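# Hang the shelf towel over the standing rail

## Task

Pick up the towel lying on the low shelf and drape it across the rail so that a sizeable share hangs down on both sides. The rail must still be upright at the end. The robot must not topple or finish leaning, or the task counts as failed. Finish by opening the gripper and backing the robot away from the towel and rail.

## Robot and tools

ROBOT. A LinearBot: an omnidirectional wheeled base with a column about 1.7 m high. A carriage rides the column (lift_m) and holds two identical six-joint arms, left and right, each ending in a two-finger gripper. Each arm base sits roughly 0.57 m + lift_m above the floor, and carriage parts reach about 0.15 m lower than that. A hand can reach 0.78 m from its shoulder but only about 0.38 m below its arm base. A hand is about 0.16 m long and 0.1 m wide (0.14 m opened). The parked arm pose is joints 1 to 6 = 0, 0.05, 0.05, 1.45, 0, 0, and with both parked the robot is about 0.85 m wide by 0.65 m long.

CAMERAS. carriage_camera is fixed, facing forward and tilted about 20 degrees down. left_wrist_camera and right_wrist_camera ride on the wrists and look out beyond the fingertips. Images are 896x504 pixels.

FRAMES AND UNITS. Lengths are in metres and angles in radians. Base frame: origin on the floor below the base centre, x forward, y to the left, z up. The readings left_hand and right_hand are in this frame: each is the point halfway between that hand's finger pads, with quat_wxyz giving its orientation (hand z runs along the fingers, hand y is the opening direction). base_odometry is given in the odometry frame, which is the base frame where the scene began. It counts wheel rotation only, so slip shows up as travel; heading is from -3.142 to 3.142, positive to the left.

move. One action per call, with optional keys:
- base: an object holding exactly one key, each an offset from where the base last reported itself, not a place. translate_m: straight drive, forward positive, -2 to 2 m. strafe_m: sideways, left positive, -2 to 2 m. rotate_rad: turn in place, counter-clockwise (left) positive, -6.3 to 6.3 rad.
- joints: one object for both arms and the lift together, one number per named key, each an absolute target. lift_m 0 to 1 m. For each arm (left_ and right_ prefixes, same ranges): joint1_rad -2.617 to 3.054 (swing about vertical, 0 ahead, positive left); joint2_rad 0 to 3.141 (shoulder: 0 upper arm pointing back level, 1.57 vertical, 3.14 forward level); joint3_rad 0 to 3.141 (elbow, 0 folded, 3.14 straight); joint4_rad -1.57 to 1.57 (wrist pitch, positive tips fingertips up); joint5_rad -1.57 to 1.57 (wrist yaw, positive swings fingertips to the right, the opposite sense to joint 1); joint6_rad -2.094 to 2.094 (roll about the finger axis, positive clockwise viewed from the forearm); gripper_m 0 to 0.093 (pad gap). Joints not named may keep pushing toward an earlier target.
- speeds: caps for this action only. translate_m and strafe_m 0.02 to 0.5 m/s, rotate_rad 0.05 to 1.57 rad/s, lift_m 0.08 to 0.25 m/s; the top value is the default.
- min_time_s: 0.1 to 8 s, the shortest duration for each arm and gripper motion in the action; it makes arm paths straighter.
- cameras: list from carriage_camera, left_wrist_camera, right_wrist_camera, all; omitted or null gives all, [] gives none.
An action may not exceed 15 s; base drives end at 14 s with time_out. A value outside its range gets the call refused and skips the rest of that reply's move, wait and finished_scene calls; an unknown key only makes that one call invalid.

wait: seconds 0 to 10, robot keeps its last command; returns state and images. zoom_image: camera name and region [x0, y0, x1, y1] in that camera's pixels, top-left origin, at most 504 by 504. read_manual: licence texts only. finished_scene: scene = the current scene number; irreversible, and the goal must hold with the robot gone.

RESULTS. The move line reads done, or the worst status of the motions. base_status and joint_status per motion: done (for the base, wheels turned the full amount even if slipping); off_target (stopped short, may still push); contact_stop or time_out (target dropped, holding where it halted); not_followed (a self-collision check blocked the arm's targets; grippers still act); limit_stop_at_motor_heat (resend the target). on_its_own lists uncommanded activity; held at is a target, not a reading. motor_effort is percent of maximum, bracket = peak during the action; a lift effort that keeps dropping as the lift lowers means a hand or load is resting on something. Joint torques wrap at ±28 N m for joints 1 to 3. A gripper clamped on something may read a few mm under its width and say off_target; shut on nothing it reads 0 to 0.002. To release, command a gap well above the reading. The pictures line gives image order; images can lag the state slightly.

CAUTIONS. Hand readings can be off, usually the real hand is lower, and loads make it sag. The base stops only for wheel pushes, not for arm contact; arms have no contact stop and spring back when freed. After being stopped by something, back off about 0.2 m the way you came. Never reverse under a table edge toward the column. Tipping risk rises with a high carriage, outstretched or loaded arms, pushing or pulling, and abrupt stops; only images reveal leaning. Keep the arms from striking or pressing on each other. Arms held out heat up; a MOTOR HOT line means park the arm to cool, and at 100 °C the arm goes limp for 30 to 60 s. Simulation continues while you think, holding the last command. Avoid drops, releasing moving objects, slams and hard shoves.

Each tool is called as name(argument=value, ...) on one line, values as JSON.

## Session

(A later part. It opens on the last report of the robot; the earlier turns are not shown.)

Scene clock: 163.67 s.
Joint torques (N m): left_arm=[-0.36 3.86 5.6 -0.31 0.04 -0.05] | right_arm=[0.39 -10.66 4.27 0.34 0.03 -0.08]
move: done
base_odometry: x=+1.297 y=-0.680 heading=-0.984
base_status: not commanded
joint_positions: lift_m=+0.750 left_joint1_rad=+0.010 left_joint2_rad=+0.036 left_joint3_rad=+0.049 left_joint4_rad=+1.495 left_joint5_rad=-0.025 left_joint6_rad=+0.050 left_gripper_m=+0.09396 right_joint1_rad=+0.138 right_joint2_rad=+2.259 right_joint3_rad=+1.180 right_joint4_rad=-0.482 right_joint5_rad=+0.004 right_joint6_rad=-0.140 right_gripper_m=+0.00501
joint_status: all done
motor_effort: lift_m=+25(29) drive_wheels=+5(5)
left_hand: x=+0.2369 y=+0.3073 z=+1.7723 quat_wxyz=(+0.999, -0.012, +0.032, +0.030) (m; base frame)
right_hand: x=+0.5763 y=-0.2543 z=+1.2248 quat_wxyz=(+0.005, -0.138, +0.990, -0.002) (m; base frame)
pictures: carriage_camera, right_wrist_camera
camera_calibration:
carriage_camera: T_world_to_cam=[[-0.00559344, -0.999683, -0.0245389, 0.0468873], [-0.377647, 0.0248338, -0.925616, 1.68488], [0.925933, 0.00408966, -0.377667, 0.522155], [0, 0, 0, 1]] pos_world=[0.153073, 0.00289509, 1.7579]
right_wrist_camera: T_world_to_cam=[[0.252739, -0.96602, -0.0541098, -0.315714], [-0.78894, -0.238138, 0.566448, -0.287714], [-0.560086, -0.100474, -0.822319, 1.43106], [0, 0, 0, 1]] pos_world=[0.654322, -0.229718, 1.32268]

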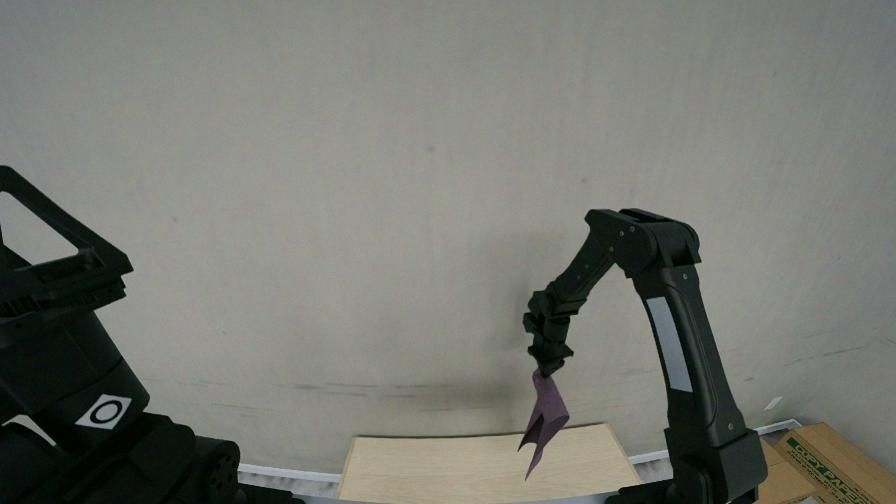

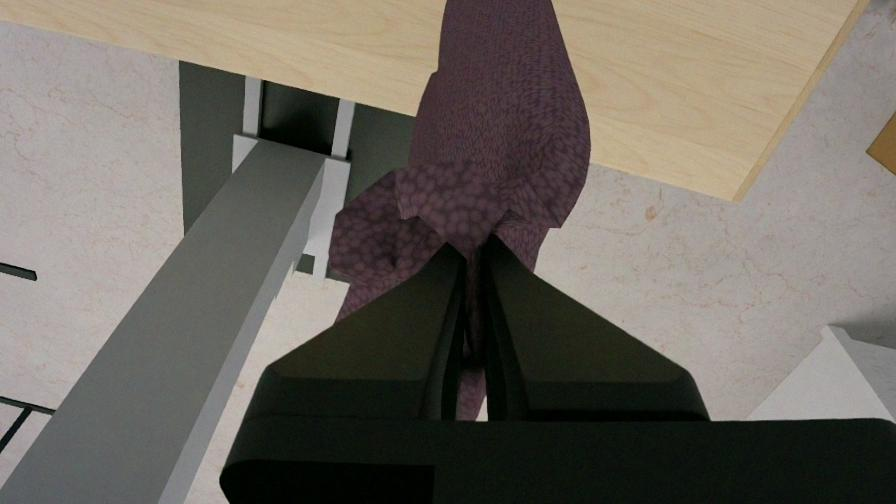

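move(base={"translate_m": -0.38}, speeds={"translate_m": 0.15}, joints={"right_joint1_rad": 0.45, "right_joint2_rad": 1.70, "right_joint3_rad": 0.83, "right_joint4_rad": -0.68, "right_joint5_rad": 0, "right_joint6_rad": -1.12}, min_time_s=3.5, cameras=["carriage_camera"])

move(base={"rotate_rad": 1.568}, speeds={"rotate_rad": 0.5}, joints={"lift_m": 0.6}, cameras=["carriage_camera", "right_wrist_camera"])

Scene clock: 182.87 s.
Joint torques (N m): left_arm=[-0.25 3.85 5.52 -0.31 0.05 -0.09] | right_arm=[0.47 -9.98 4.62 0.12 -0.04 -0.08]
move: done
base_odometry: x=+1.087 y=-0.364 heading=-0.984
base_status: done
joint_positions: lift_m=+0.750 left_joint1_rad=+0.010 left_joint2_rad=+0.036 left_joint3_rad=+0.049 left_joint4_rad=+1.495 left_joint5_rad=-0.025 left_joint6_rad=+0.050 left_gripper_m=+0.09396 right_joint1_rad=+0.443 right_joint2_rad=+1.726 right_joint3_rad=+0.838 right_joint4_rad=-0.664 right_joint5_rad=+0.004 right_joint6_rad=-1.104 right_gripper_m=+0.00502
joint_status: all done
motor_effort: lift_m=+25(25) drive_wheels=+0(11)
left_hand: x=+0.2370 y=+0.3073 z=+1.7723 quat_wxyz=(+0.999, -0.012, +0.032, +0.030) (m; base frame)
right_hand: x=+0.4621 y=-0.1891 z=+1.3172 quat_wxyz=(+0.009, -0.698, +0.716, -0.005) (m; base frame)
pictures: carriage_camera
camera_calibration:
carriage_camera: T_world_to_cam=[[-0.00559344, -0.999683, -0.0245389, 0.0468873], [-0.377647, 0.0248338, -0.925616, 1.68488], [0.925933, 0.00408966, -0.377667, 0.522155], [0, 0, 0, 1]] pos_world=[0.153073, 0.00289509, 1.7579]

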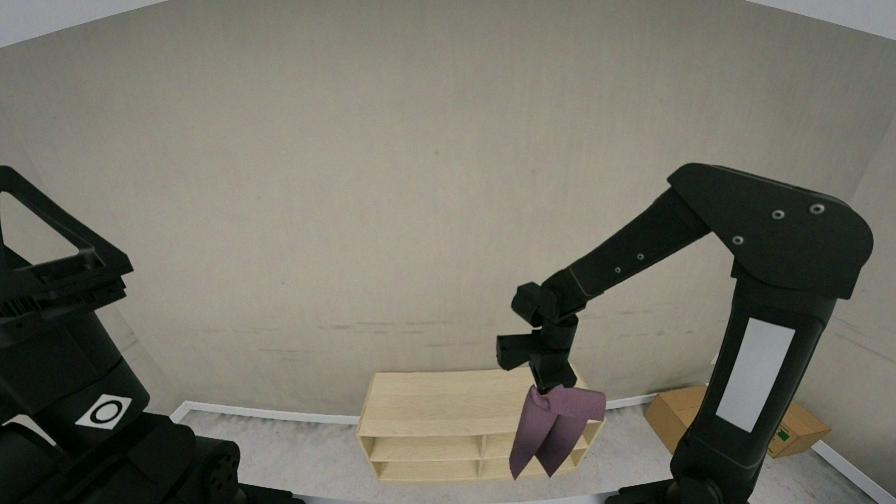

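Scene clock: 186.93 s.
Joint torques (N m): left_arm=[-0.39 3.97 5.56 -0.28 0.05 -0.08] | right_arm=[0.25 -8.39 5.15 0.2 -0.03 -0.11]
move: done
base_odometry: x=+1.087 y=-0.364 heading=+0.584
base_status: done
joint_positions: lift_m=+0.600 left_joint1_rad=+0.010 left_joint2_rad=+0.036 left_joint3_rad=+0.049 left_joint4_rad=+1.495 left_joint5_rad=-0.025 left_joint6_rad=+0.050 left_gripper_m=+0.09397 right_joint1_rad=+0.446 right_joint2_rad=+1.711 right_joint3_rad=+0.833 right_joint4_rad=-0.670 right_joint5_rad=+0.003 right_joint6_rad=-1.105 right_gripper_m=+0.00501
joint_status: all done
motor_effort: lift_m=+20(20) drive_wheels=+7(11)
left_hand: x=+0.2369 y=+0.3073 z=+1.6230 quat_wxyz=(+0.999, -0.012, +0.032, +0.030) (m; base frame)
right_hand: x=+0.4601 y=-0.1892 z=+1.1703 quat_wxyz=(+0.010, -0.700, +0.714, -0.005) (m; base frame)
pictures: carriage_camera, right_wrist_camera
camera_calibration:
carriage_camera: T_world_to_cam=[[-0.00559344, -0.999683, -0.0245389, 0.0432216], [-0.377647, 0.0248338, -0.925616, 1.54661], [0.925933, 0.00408966, -0.377667, 0.465738], [0, 0, 0, 1]] pos_world=[0.153073, 0.00289509, 1.60852]
right_wrist_camera: T_world_to_cam=[[0.998396, -0.0420624, -0.0378954, -0.413663], [-0.0130818, -0.822627, 0.568431, -0.802818], [-0.0550833, -0.567023, -0.821858, 1.00652], [0, 0, 0, 1]] pos_world=[0.457939, -0.107099, 1.26789]

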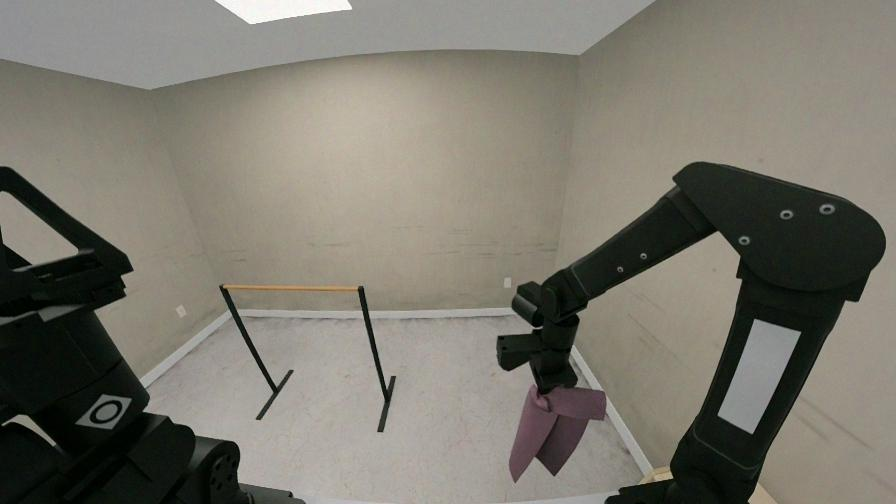

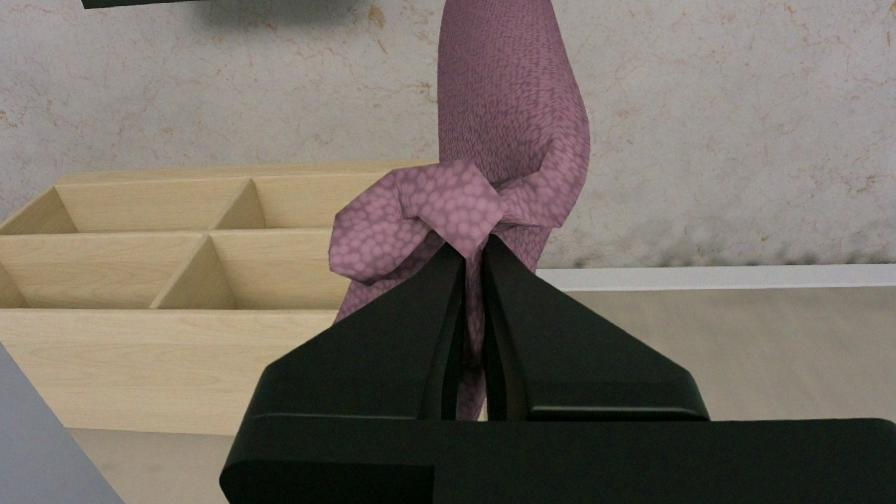

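zoom_image(camera="carriage_camera", region=[200, 270, 420, 450])

zoom_image(camera="carriage_camera", region=[470, 350, 650, 500])

Scaled by 2.291 from the camera's 896x504 image, which has a finer 1280x720 frame.

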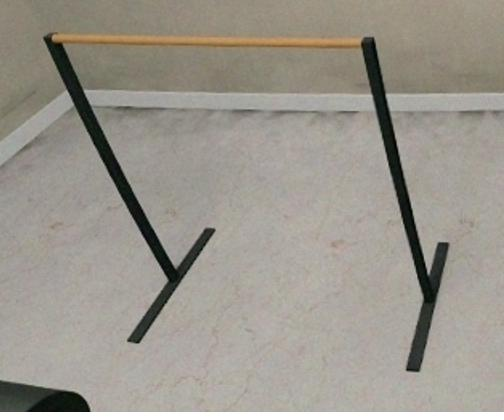

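Scaled by 2.800 from the camera's 896x504 image, which has a finer 1280x720 frame.

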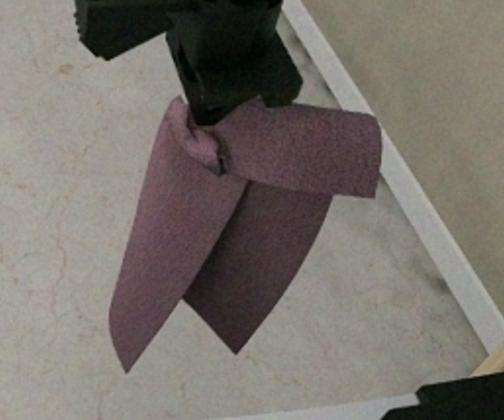

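move(base={"rotate_rad": -0.036}, speeds={"rotate_rad": 0.3}, cameras=[])

move(base={"strafe_m": 0.975}, speeds={"strafe_m": 0.2}, joints={"right_joint1_rad": 0.45, "right_joint2_rad": 1.338, "right_joint3_rad": 0.798, "right_joint4_rad": -1.03, "right_joint5_rad": 0, "right_joint6_rad": -1.12}, min_time_s=3, cameras=["carriage_camera"])

zoom_image(camera="carriage_camera", region=[280, 240, 660, 500])

Scene clock: 208.67 s.
Joint torques (N m): left_arm=[-0.28 3.85 5.49 -0.27 0.06 -0.08] | right_arm=[0.12 -8.39 5.09 0.21 -0.05 -0.09]
move: done
base_odometry: x=+1.087 y=-0.364 heading=+0.547
base_status: done
joint_positions: lift_m=+0.600 left_joint1_rad=+0.010 left_joint2_rad=+0.036 left_joint3_rad=+0.049 left_joint4_rad=+1.495 left_joint5_rad=-0.025 left_joint6_rad=+0.050 left_gripper_m=+0.09397 right_joint1_rad=+0.446 right_joint2_rad=+1.711 right_joint3_rad=+0.833 right_joint4_rad=-0.671 right_joint5_rad=+0.003 right_joint6_rad=-1.105 right_gripper_m=+0.00501
joint_status: not commanded
motor_effort: lift_m=+20(20) drive_wheels=+4(4)
left_hand: x=+0.2369 y=+0.3073 z=+1.6230 quat_wxyz=(+0.999, -0.012, +0.032, +0.030) (m; base frame)
right_hand: x=+0.4599 y=-0.1892 z=+1.1703 quat_wxyz=(+0.010, -0.700, +0.714, -0.005) (m; base frame)
pictures: none
No camera images: "cameras" was empty.

Scene clock: 214.73 s.
Joint torques (N m): left_arm=[-0.27 3.88 5.55 -0.28 0.06 -0.09] | right_arm=[0.24 -6.15 5.39 0.11 -0.05 -0.08]
move: done
base_odometry: x=+0.578 y=+0.468 heading=+0.549
base_status: done
joint_positions: lift_m=+0.600 left_joint1_rad=+0.010 left_joint2_rad=+0.036 left_joint3_rad=+0.049 left_joint4_rad=+1.495 left_joint5_rad=-0.025 left_joint6_rad=+0.050 left_gripper_m=+0.09397 right_joint1_rad=+0.447 right_joint2_rad=+1.356 right_joint3_rad=+0.806 right_joint4_rad=-1.014 right_joint5_rad=+0.003 right_joint6_rad=-1.105 right_gripper_m=+0.00501
joint_status: all done
motor_effort: lift_m=+20(20) drive_wheels=-6(14)
left_hand: x=+0.2369 y=+0.3073 z=+1.6230 quat_wxyz=(+0.999, -0.012, +0.032, +0.030) (m; base frame)
right_hand: x=+0.4067 y=-0.2146 z=+1.2401 quat_wxyz=(+0.003, -0.700, +0.714, -0.003) (m; base frame)
pictures: carriage_camera
camera_calibration:
carriage_camera: T_world_to_cam=[[-0.00559344, -0.999683, -0.0245389, 0.0432216], [-0.377647, 0.0248338, -0.925616, 1.54661], [0.925933, 0.00408966, -0.377667, 0.465738], [0, 0, 0, 1]] pos_world=[0.153073, 0.00289509, 1.60852]

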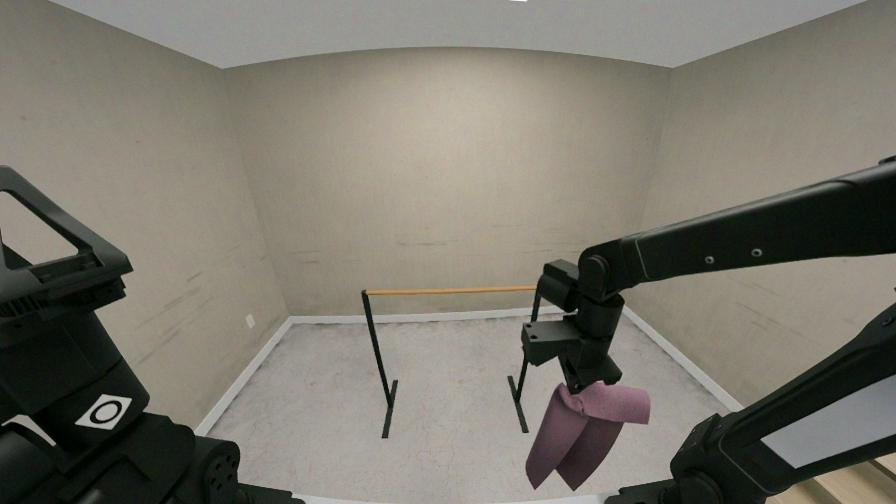

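Scaled by 1.326 from the camera's 896x504 image, which has a finer 1280x720 frame.

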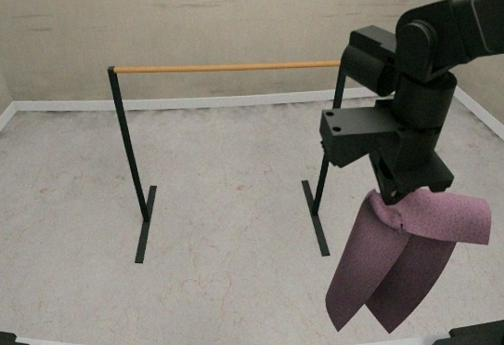

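move(base={"rotate_rad": 0.017}, speeds={"rotate_rad": 0.2}, cameras=[])

move(base={"strafe_m": -0.05}, speeds={"strafe_m": 0.1}, cameras=[])

move(base={"translate_m": 0.36}, speeds={"translate_m": 0.15}, joints={"left_joint1_rad": 0, "left_joint2_rad": 2.057, "left_joint3_rad": 0.727, "left_joint4_rad": 1.33, "left_joint5_rad": 1.55, "left_joint6_rad": 0}, min_time_s=4, cameras=["carriage_camera", "left_wrist_camera"])

zoom_image(camera="carriage_camera", region=[260, 240, 660, 500])

Scene clock: 225.50 s.
Joint torques (N m): left_arm=[-0.31 3.92 5.52 -0.29 0.04 -0.08] | right_arm=[0.03 -6.15 5.52 0.14 -0.05 -0.09]
move: done
base_odometry: x=+0.578 y=+0.468 heading=+0.565
base_status: done
joint_positions: lift_m=+0.600 left_joint1_rad=+0.010 left_joint2_rad=+0.036 left_joint3_rad=+0.049 left_joint4_rad=+1.494 left_joint5_rad=-0.025 left_joint6_rad=+0.050 left_gripper_m=+0.09397 right_joint1_rad=+0.447 right_joint2_rad=+1.354 right_joint3_rad=+0.806 right_joint4_rad=-1.017 right_joint5_rad=+0.003 right_joint6_rad=-1.105 right_gripper_m=+0.00501
joint_status: not commanded
motor_effort: lift_m=+20(20) drive_wheels=-5(7)
left_hand: x=+0.2370 y=+0.3073 z=+1.6230 quat_wxyz=(+0.999, -0.012, +0.032, +0.030) (m; base frame)
right_hand: x=+0.4059 y=-0.2148 z=+1.2405 quat_wxyz=(+0.002, -0.700, +0.714, -0.002) (m; base frame)
pictures: none
No camera images: "cameras" was empty.

Scene clock: 226.70 s.
Joint torques (N m): left_arm=[-0.35 3.84 5.57 -0.27 0.04 -0.06] | right_arm=[-0.14 -6.15 5.34 0.12 -0.05 -0.1]
move: done
base_odometry: x=+0.605 y=+0.426 heading=+0.565
base_status: done
joint_positions: lift_m=+0.600 left_joint1_rad=+0.010 left_joint2_rad=+0.036 left_joint3_rad=+0.049 left_joint4_rad=+1.494 left_joint5_rad=-0.025 left_joint6_rad=+0.050 left_gripper_m=+0.09397 right_joint1_rad=+0.447 right_joint2_rad=+1.354 right_joint3_rad=+0.806 right_joint4_rad=-1.019 right_joint5_rad=+0.002 right_joint6_rad=-1.105 right_gripper_m=+0.00501
joint_status: not commanded
motor_effort: lift_m=+20(20) drive_wheels=-5(13)
left_hand: x=+0.2370 y=+0.3073 z=+1.6230 quat_wxyz=(+0.999, -0.012, +0.032, +0.030) (m; base frame)
right_hand: x=+0.4054 y=-0.2149 z=+1.2405 quat_wxyz=(+0.001, -0.701, +0.714, -0.002) (m; base frame)
pictures: none
No camera images: "cameras" was empty.

Scene clock: 231.00 s.
Joint torques (N m): left_arm=[-0.92 -6.56 5.05 1.51 0.18 -0.19] | right_arm=[0.02 -6.04 5.46 0.16 -0.03 -0.1]
move: done
base_odometry: x=+0.909 y=+0.620 heading=+0.566
base_status: done
joint_positions: lift_m=+0.600 left_joint1_rad=+0.006 left_joint2_rad=+2.040 left_joint3_rad=+0.712 left_joint4_rad=+1.350 left_joint5_rad=+1.537 left_joint6_rad=+0.009 left_gripper_m=+0.09398 right_joint1_rad=+0.448 right_joint2_rad=+1.354 right_joint3_rad=+0.806 right_joint4_rad=-1.021 right_joint5_rad=+0.002 right_joint6_rad=-1.105 right_gripper_m=+0.00501
joint_status: all done
motor_effort: lift_m=+20(20) drive_wheels=-5(15)
left_hand: x=+0.5583 y=+0.1332 z=+1.3190 quat_wxyz=(+0.518, +0.498, +0.502, -0.482) (m; base frame)
right_hand: x=+0.4050 y=-0.2149 z=+1.2405 quat_wxyz=(+0.001, -0.701, +0.713, -0.001) (m; base frame)
pictures: carriage_camera, left_wrist_camera
camera_calibration:
carriage_camera: T_world_to_cam=[[-0.00559344, -0.999683, -0.0245389, 0.0432216], [-0.377647, 0.0248338, -0.925616, 1.54661], [0.925933, 0.00408966, -0.377667, 0.465738], [0, 0, 0, 1]] pos_world=[0.153073, 0.00289509, 1.60852]
left_wrist_camera: T_world_to_cam=[[-0.998302, -0.0197019, -0.0548129, 0.630907], [0.0325648, 0.591445, -0.805688, 0.967643], [0.0482924, -0.806105, -0.589799, 0.97916], [0, 0, 0, 1]] pos_world=[0.551039, 0.229428, 1.39171]

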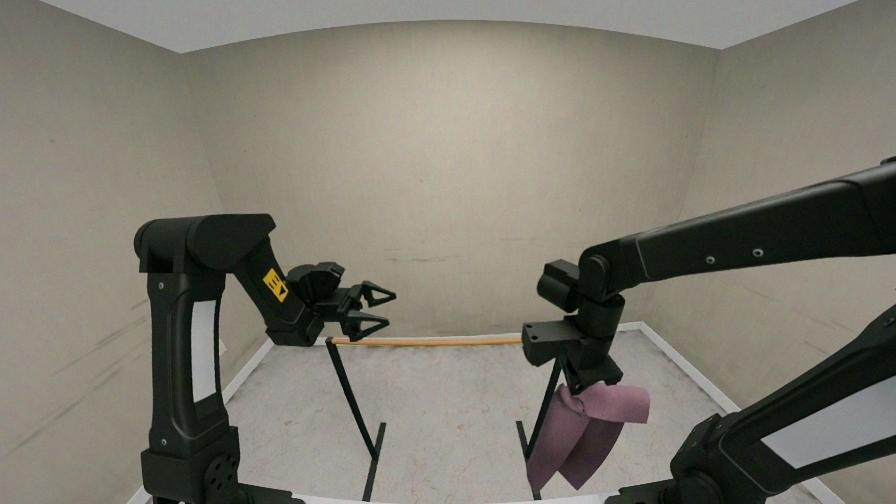

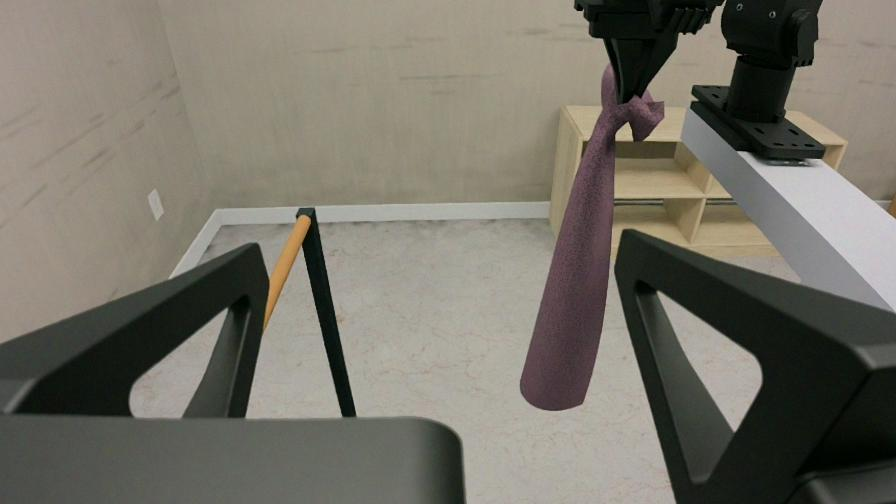

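Scaled by 1.260 from the camera's 896x504 image, which has a finer 1280x720 frame.

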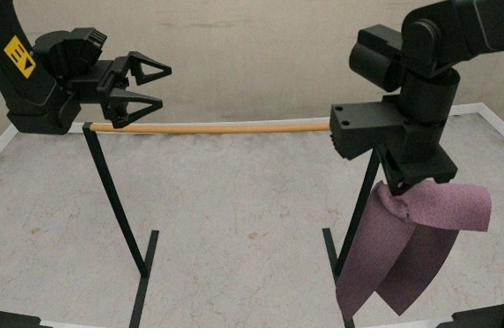

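move(joints={"lift_m": 1.0, "right_joint1_rad": 0.45, "right_joint2_rad": 1.803, "right_joint3_rad": 1.046, "right_joint4_rad": -0.814, "right_joint5_rad": 0, "right_joint6_rad": -1.12}, speeds={"lift_m": 0.12}, min_time_s=3, cameras=["carriage_camera", "left_wrist_camera"])

Scene clock: 253.10 s.
Joint torques (N m): left_arm=[-0.94 -7.27 4.86 1.61 0.17 -0.17] | right_arm=[-0.01 -6.86 6.63 0.36 -0.03 -0.11]
move: done
base_odometry: x=+0.909 y=+0.620 heading=+0.566
base_status: not commanded
joint_positions: lift_m=+1.000 left_joint1_rad=+0.006 left_joint2_rad=+2.046 left_joint3_rad=+0.717 left_joint4_rad=+1.343 left_joint5_rad=+1.539 left_joint6_rad=+0.009 left_gripper_m=+0.09398 right_joint1_rad=+0.448 right_joint2_rad=+1.786 right_joint3_rad=+1.034 right_joint4_rad=-0.824 right_joint5_rad=+0.002 right_joint6_rad=-1.105 right_gripper_m=+0.00501
joint_status: all done
motor_effort: lift_m=+25(30) drive_wheels=-5(6)
left_hand: x=+0.5591 y=+0.1332 z=+1.7167 quat_wxyz=(+0.515, +0.496, +0.504, -0.485) (m; base frame)
right_hand: x=+0.4871 y=-0.1755 z=+1.5931 quat_wxyz=(-0.003, -0.701, +0.713, +0.000) (m; base frame)
pictures: carriage_camera, left_wrist_camera
camera_calibration:
carriage_camera: T_world_to_cam=[[-0.00559344, -0.999683, -0.0245389, 0.0530229], [-0.377647, 0.0248338, -0.925616, 1.91631], [0.925933, 0.00408966, -0.377667, 0.616584], [0, 0, 0, 1]] pos_world=[0.153073, 0.00289509, 2.00794]
left_wrist_camera: T_world_to_cam=[[-0.998829, -0.0170371, -0.0452894, 0.637124], [0.0264591, 0.591338, -0.80599, 1.292], [0.0405131, -0.806244, -0.590194, 1.21873], [0, 0, 0, 1]] pos_world=[0.552818, 0.229439, 1.78947]

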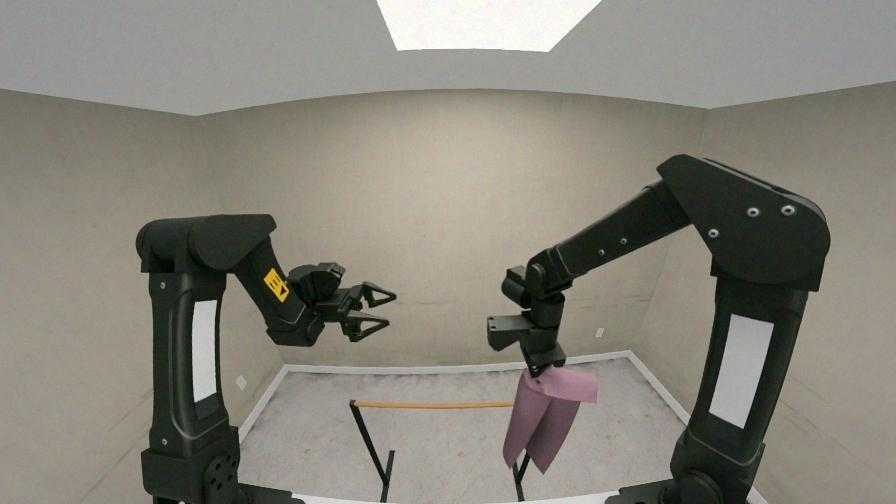

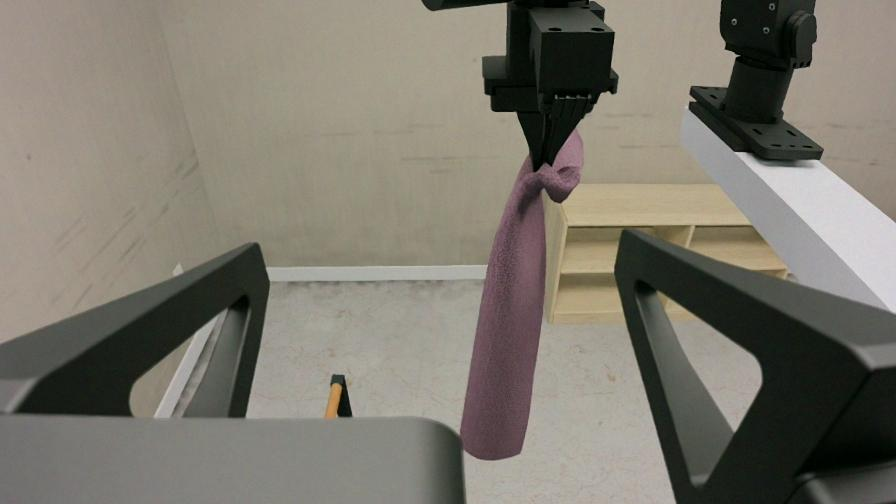

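move(base={"translate_m": 0.41}, speeds={"translate_m": 0.1}, cameras=["carriage_camera", "left_wrist_camera"])

Scene clock: 261.53 s.
Joint torques (N m): left_arm=[-0.87 -7.23 4.67 1.6 0.13 -0.19] | right_arm=[-0.02 -6.98 6.61 0.31 -0.03 -0.1]
move: done
base_odometry: x=+1.255 y=+0.840 heading=+0.567
base_status: done
joint_positions: lift_m=+1.000 left_joint1_rad=+0.006 left_joint2_rad=+2.046 left_joint3_rad=+0.717 left_joint4_rad=+1.343 left_joint5_rad=+1.541 left_joint6_rad=+0.009 left_gripper_m=+0.09398 right_joint1_rad=+0.449 right_joint2_rad=+1.786 right_joint3_rad=+1.034 right_joint4_rad=-0.821 right_joint5_rad=+0.002 right_joint6_rad=-1.105 right_gripper_m=+0.00501
joint_status: not commanded
motor_effort: lift_m=+24(25) drive_wheels=+6(14)
left_hand: x=+0.5588 y=+0.1332 z=+1.7167 quat_wxyz=(+0.515, +0.496, +0.503, -0.485) (m; base frame)
right_hand: x=+0.4875 y=-0.1748 z=+1.5930 quat_wxyz=(-0.001, -0.701, +0.713, -0.001) (m; base frame)
pictures: carriage_camera, left_wrist_camera
camera_calibration:
carriage_camera: T_world_to_cam=[[-0.00559344, -0.999683, -0.0245389, 0.0530229], [-0.377647, 0.0248338, -0.925616, 1.91631], [0.925933, 0.00408966, -0.377667, 0.616584], [0, 0, 0, 1]] pos_world=[0.153073, 0.00289509, 2.00794]
left_wrist_camera: T_world_to_cam=[[-0.998853, -0.0155122, -0.0452897, 0.636673], [0.0273612, 0.591314, -0.805977, 1.29148], [0.0392829, -0.806292, -0.590212, 1.21945], [0, 0, 0, 1]] pos_world=[0.552703, 0.229437, 1.78947]

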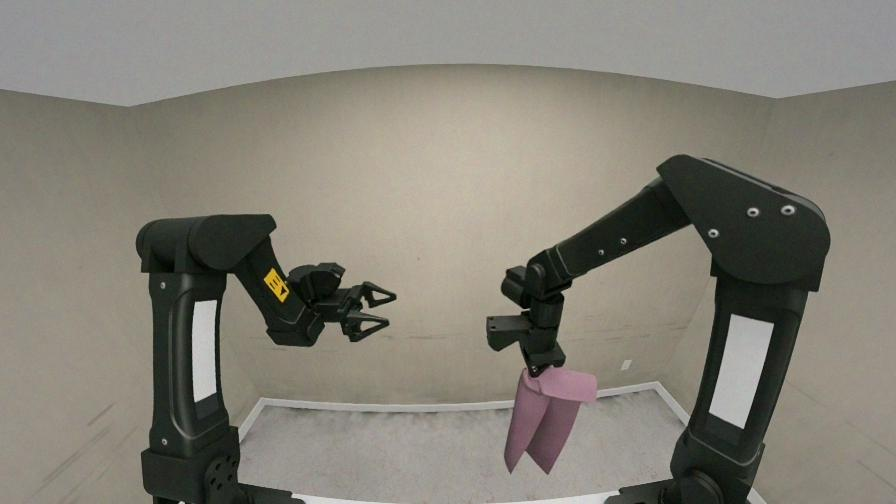

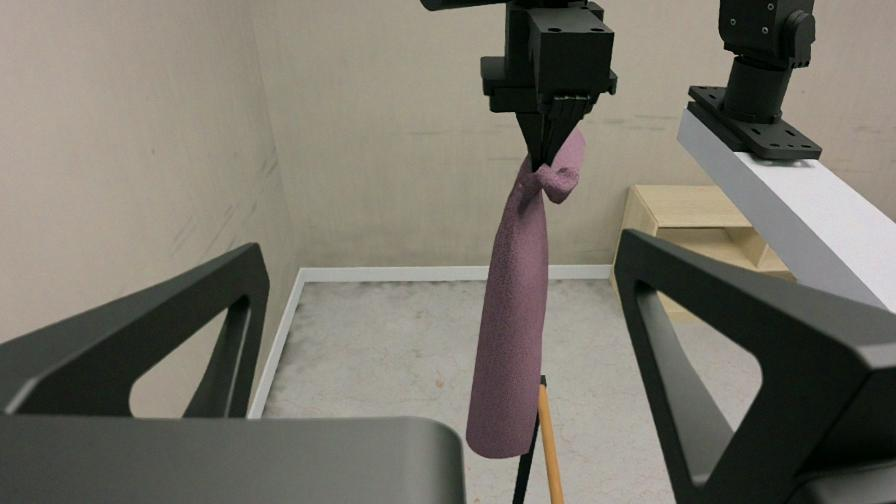

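move(base={"translate_m": 0.05}, speeds={"translate_m": 0.05}, cameras=[])

move(joints={"lift_m": 0.85, "right_joint1_rad": 0.45, "right_joint2_rad": 2.243, "right_joint3_rad": 0.908, "right_joint4_rad": -0.235, "right_joint5_rad": 0, "right_joint6_rad": -1.12}, speeds={"lift_m": 0.1}, min_time_s=3, cameras=["left_wrist_camera"])

Scene clock: 272.10 s.
Joint torques (N m): left_arm=[-0.88 -7.25 4.7 1.61 0.11 -0.17] | right_arm=[-0.4 -6.98 6.49 0.32 -0.04 -0.09]
move: done
base_odometry: x=+1.297 y=+0.867 heading=+0.568
base_status: done
joint_positions: lift_m=+1.000 left_joint1_rad=+0.006 left_joint2_rad=+2.046 left_joint3_rad=+0.717 left_joint4_rad=+1.343 left_joint5_rad=+1.542 left_joint6_rad=+0.008 left_gripper_m=+0.09398 right_joint1_rad=+0.450 right_joint2_rad=+1.786 right_joint3_rad=+1.034 right_joint4_rad=-0.820 right_joint5_rad=+0.002 right_joint6_rad=-1.105 right_gripper_m=+0.00501
joint_status: not commanded
motor_effort: lift_m=+24(25) drive_wheels=+6(14)
left_hand: x=+0.5586 y=+0.1332 z=+1.7167 quat_wxyz=(+0.514, +0.497, +0.503, -0.486) (m; base frame)
right_hand: x=+0.4878 y=-0.1745 z=+1.5929 quat_wxyz=(-0.001, -0.702, +0.713, -0.001) (m; base frame)
pictures: none
No camera images: "cameras" was empty.

Scene clock: 275.40 s.
Joint torques (N m): left_arm=[-0.8 -7.41 4.57 1.61 0.11 -0.16] | right_arm=[-0.16 -8.21 2.69 0.4 -0.02 -0.09]
move: done
base_odometry: x=+1.297 y=+0.867 heading=+0.568
base_status: not commanded
joint_positions: lift_m=+0.850 left_joint1_rad=+0.006 left_joint2_rad=+2.048 left_joint3_rad=+0.720 left_joint4_rad=+1.339 left_joint5_rad=+1.543 left_joint6_rad=+0.008 left_gripper_m=+0.09398 right_joint1_rad=+0.450 right_joint2_rad=+2.223 right_joint3_rad=+0.914 right_joint4_rad=-0.249 right_joint5_rad=+0.002 right_joint6_rad=-1.105 right_gripper_m=+0.00501
joint_status: all done
motor_effort: lift_m=+20(21) drive_wheels=+6(7)
left_hand: x=+0.5590 y=+0.1332 z=+1.5668 quat_wxyz=(+0.513, +0.496, +0.504, -0.487) (m; base frame)
right_hand: x=+0.4954 y=-0.1708 z=+1.2977 quat_wxyz=(+0.006, -0.701, +0.713, -0.003) (m; base frame)
pictures: left_wrist_camera
camera_calibration:
left_wrist_camera: T_world_to_cam=[[-0.999031, -0.0136072, -0.04186, 0.624563], [0.0257218, 0.591257, -0.806073, 1.1718], [0.0357184, -0.806369, -0.590334, 1.1332], [0, 0, 0, 1]] pos_world=[0.55334, 0.229441, 1.63967]

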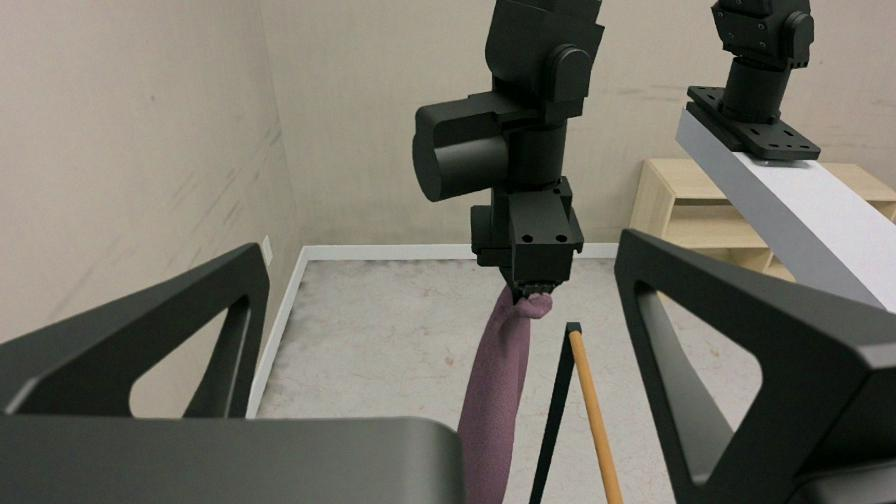

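move(joints={"lift_m": 0.655}, speeds={"lift_m": 0.1}, cameras=["left_wrist_camera", "carriage_camera"])

Scene clock: 286.97 s.
Joint torques (N m): left_arm=[-0.88 -7.38 4.49 1.67 0.12 -0.17] | right_arm=[-0.23 -8.91 2.71 0.36 -0.03 -0.08]
move: done
base_odometry: x=+1.297 y=+0.867 heading=+0.568
base_status: not commanded
joint_positions: lift_m=+0.655 left_joint1_rad=+0.006 left_joint2_rad=+2.048 left_joint3_rad=+0.720 left_joint4_rad=+1.338 left_joint5_rad=+1.543 left_joint6_rad=+0.008 left_gripper_m=+0.09398 right_joint1_rad=+0.450 right_joint2_rad=+2.230 right_joint3_rad=+0.913 right_joint4_rad=-0.244 right_joint5_rad=+0.002 right_joint6_rad=-1.105 right_gripper_m=+0.00501
joint_status: all done
motor_effort: lift_m=+20(20) drive_wheels=+6(6)
left_hand: x=+0.5592 y=+0.1332 z=+1.3719 quat_wxyz=(+0.513, +0.496, +0.504, -0.487) (m; base frame)
right_hand: x=+0.4943 y=-0.1713 z=+1.1006 quat_wxyz=(+0.004, -0.701, +0.713, -0.002) (m; base frame)
pictures: carriage_camera, left_wrist_camera
camera_calibration:
carriage_camera: T_world_to_cam=[[-0.00559344, -0.999683, -0.0245389, 0.0445712], [-0.377647, 0.0248338, -0.925616, 1.59751], [0.925933, 0.00408966, -0.377667, 0.486508], [0, 0, 0, 1]] pos_world=[0.153073, 0.00289509, 1.66352]
left_wrist_camera: T_world_to_cam=[[-0.999062, -0.0136074, -0.0410978, 0.615547], [0.0251068, 0.591253, -0.806095, 1.01506], [0.035268, -0.806371, -0.590357, 1.01842], [0, 0, 0, 1]] pos_world=[0.553567, 0.229442, 1.44477]

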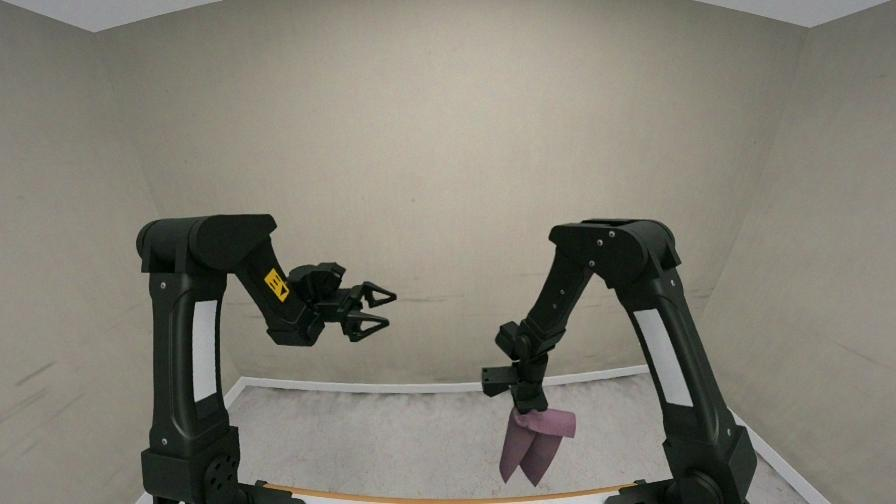

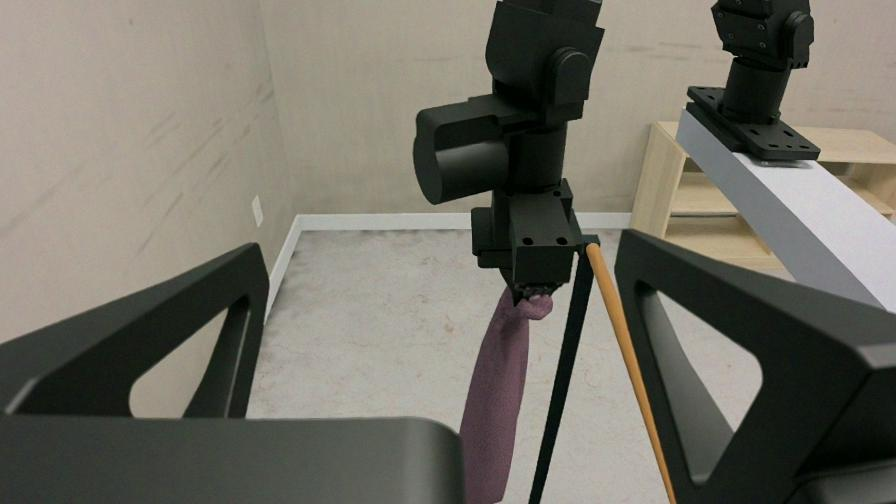

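move(base={"translate_m": -0.235}, speeds={"translate_m": 0.04}, cameras=["left_wrist_camera", "carriage_camera"])

zoom_image(camera="carriage_camera", region=[440, 320, 640, 500])

Scene clock: 297.33 s.
Joint torques (N m): left_arm=[-0.76 -7.38 4.4 1.65 0.13 -0.16] | right_arm=[-0.08 -8.91 2.82 0.34 -0.03 -0.1]
move: done
base_odometry: x=+1.098 y=+0.741 heading=+0.568
base_status: done
joint_positions: lift_m=+0.655 left_joint1_rad=+0.005 left_joint2_rad=+2.048 left_joint3_rad=+0.720 left_joint4_rad=+1.338 left_joint5_rad=+1.543 left_joint6_rad=+0.008 left_gripper_m=+0.09398 right_joint1_rad=+0.450 right_joint2_rad=+2.230 right_joint3_rad=+0.913 right_joint4_rad=-0.240 right_joint5_rad=+0.002 right_joint6_rad=-1.106 right_gripper_m=+0.00499
joint_status: not commanded
motor_effort: lift_m=+20(20) drive_wheels=-4(13)
left_hand: x=+0.5589 y=+0.1326 z=+1.3719 quat_wxyz=(+0.513, +0.496, +0.503, -0.487) (m; base frame)
right_hand: x=+0.4952 y=-0.1709 z=+1.1006 quat_wxyz=(+0.006, -0.702, +0.713, -0.003) (m; base frame)
pictures: carriage_camera, left_wrist_camera
camera_calibration:
carriage_camera: T_world_to_cam=[[-0.00559344, -0.999683, -0.0245389, 0.0445712], [-0.377647, 0.0248338, -0.925616, 1.59751], [0.925933, 0.00408966, -0.377667, 0.486508], [0, 0, 0, 1]] pos_world=[0.153073, 0.00289509, 1.66352]
left_wrist_camera: T_world_to_cam=[[-0.999082, -0.0120829, -0.0410978, 0.615089], [0.026009, 0.591214, -0.806095, 1.01488], [0.0340375, -0.806424, -0.590357, 1.01871], [0, 0, 0, 1]] pos_world=[0.553454, 0.228935, 1.44477]

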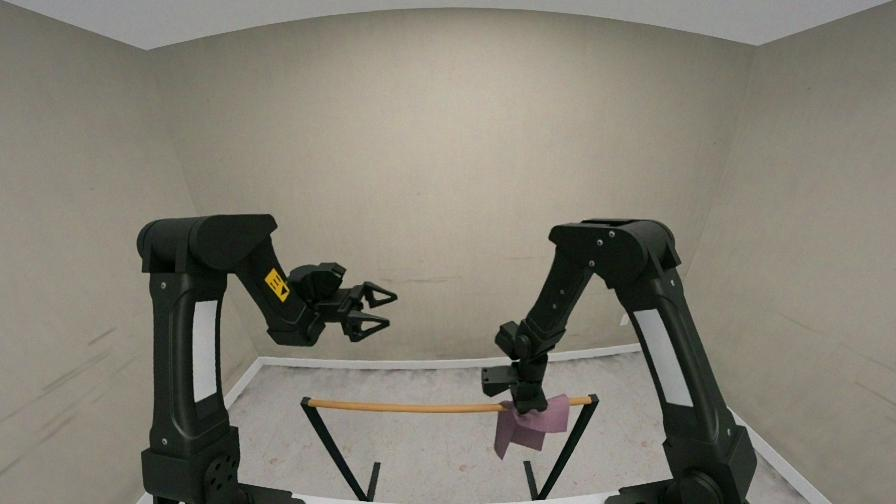

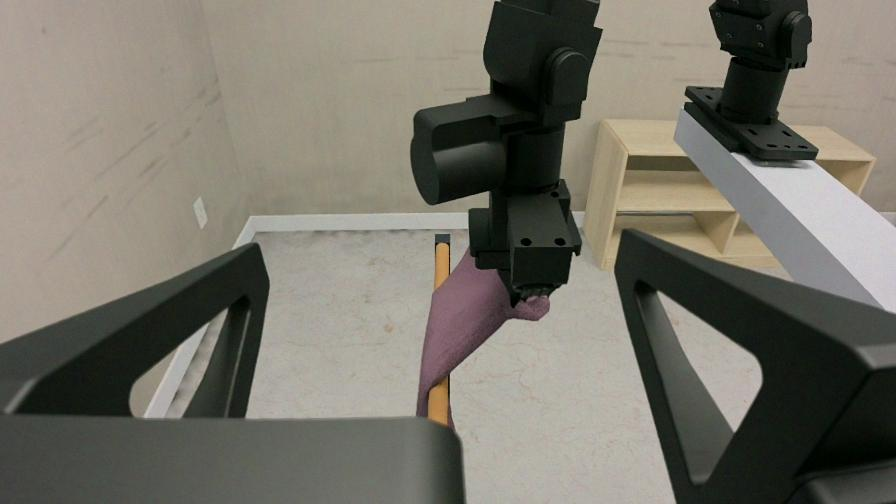

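Scaled by 2.520 from the camera's 896x504 image, which has a finer 1280x720 frame.

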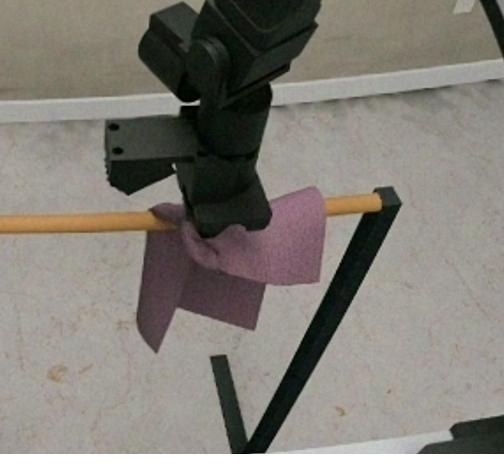

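move(joints={"lift_m": 0.45}, speeds={"lift_m": 0.08}, cameras=["left_wrist_camera", "carriage_camera"])

zoom_image(camera="left_wrist_camera", region=[360, 180, 660, 440])

zoom_image(camera="carriage_camera", region=[440, 300, 640, 500])

Scene clock: 303.47 s.
Joint torques (N m): left_arm=[-0.73 -7.34 4.49 1.67 0.12 -0.17] | right_arm=[-0.01 -9.02 2.93 0.26 -0.04 -0.09]
move: done
base_odometry: x=+1.098 y=+0.741 heading=+0.568
base_status: not commanded
joint_positions: lift_m=+0.450 left_joint1_rad=+0.005 left_joint2_rad=+2.048 left_joint3_rad=+0.721 left_joint4_rad=+1.336 left_joint5_rad=+1.543 left_joint6_rad=+0.008 left_gripper_m=+0.09398 right_joint1_rad=+0.450 right_joint2_rad=+2.230 right_joint3_rad=+0.912 right_joint4_rad=-0.230 right_joint5_rad=+0.002 right_joint6_rad=-1.106 right_gripper_m=+0.00495
joint_status: all done
motor_effort: lift_m=+20(20) drive_wheels=-4(4)
left_hand: x=+0.5591 y=+0.1326 z=+1.1669 quat_wxyz=(+0.512, +0.496, +0.504, -0.487) (m; base frame)
right_hand: x=+0.4971 y=-0.1700 z=+0.8956 quat_wxyz=(+0.010, -0.702, +0.712, -0.005) (m; base frame)
pictures: carriage_camera, left_wrist_camera
camera_calibration:
carriage_camera: T_world_to_cam=[[-0.00559344, -0.999683, -0.0245389, 0.0395413], [-0.377647, 0.0248338, -0.925616, 1.40778], [0.925933, 0.00408966, -0.377667, 0.409095], [0, 0, 0, 1]] pos_world=[0.153073, 0.00289509, 1.45854]
left_wrist_camera: T_world_to_cam=[[-0.999128, -0.0120831, -0.0399543, 0.605528], [0.0250865, 0.59121, -0.806128, 0.850119], [0.0333619, -0.806427, -0.590391, 0.898057], [0, 0, 0, 1]] pos_world=[0.553713, 0.228936, 1.2397]

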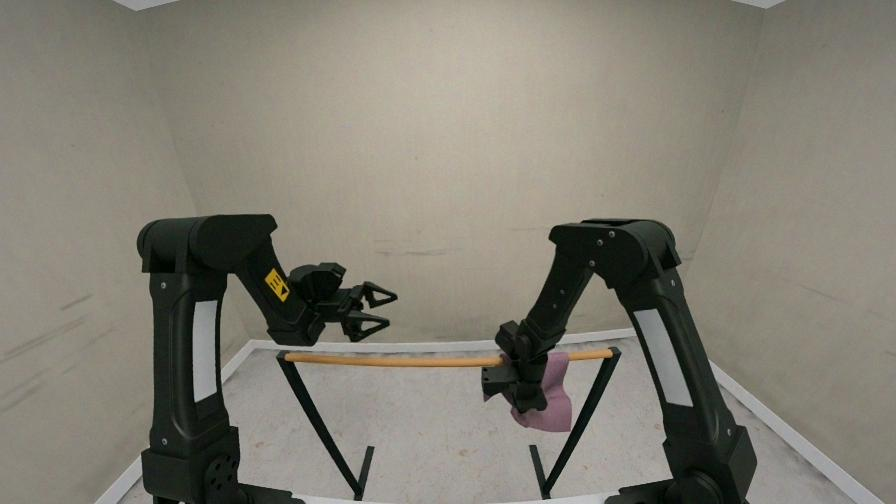

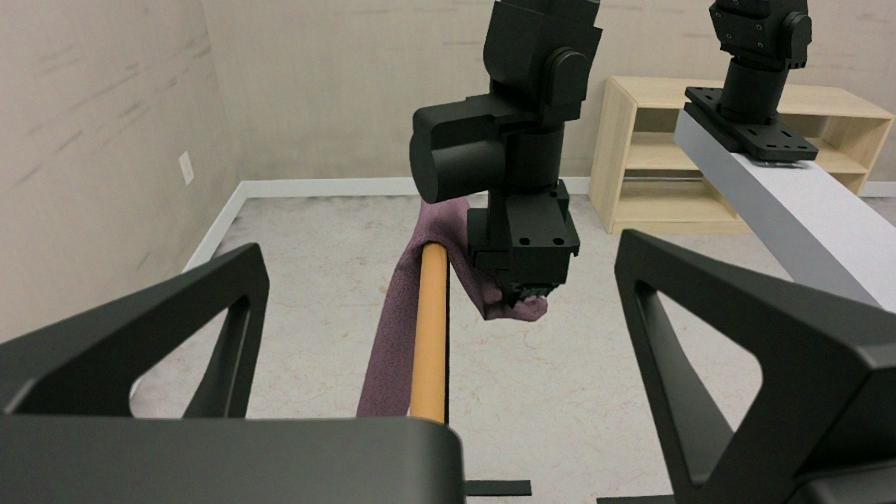

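Scaled by 1.680 from the camera's 896x504 image, which has a finer 1280x720 frame.

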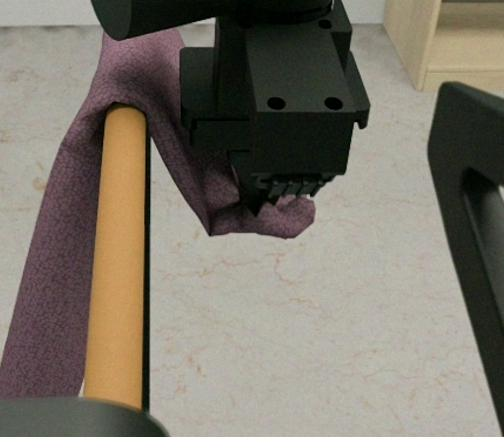

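Scaled by 2.520 from the camera's 896x504 image, which has a finer 1280x720 frame.

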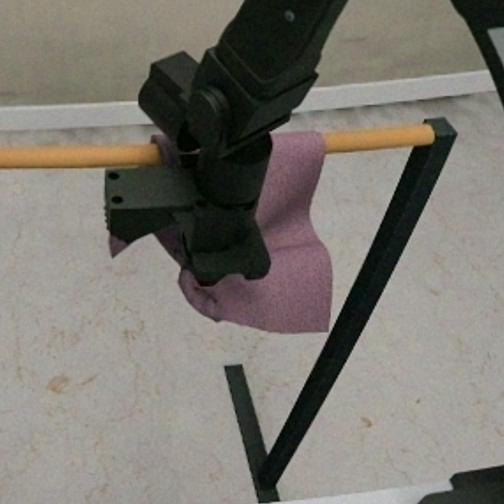

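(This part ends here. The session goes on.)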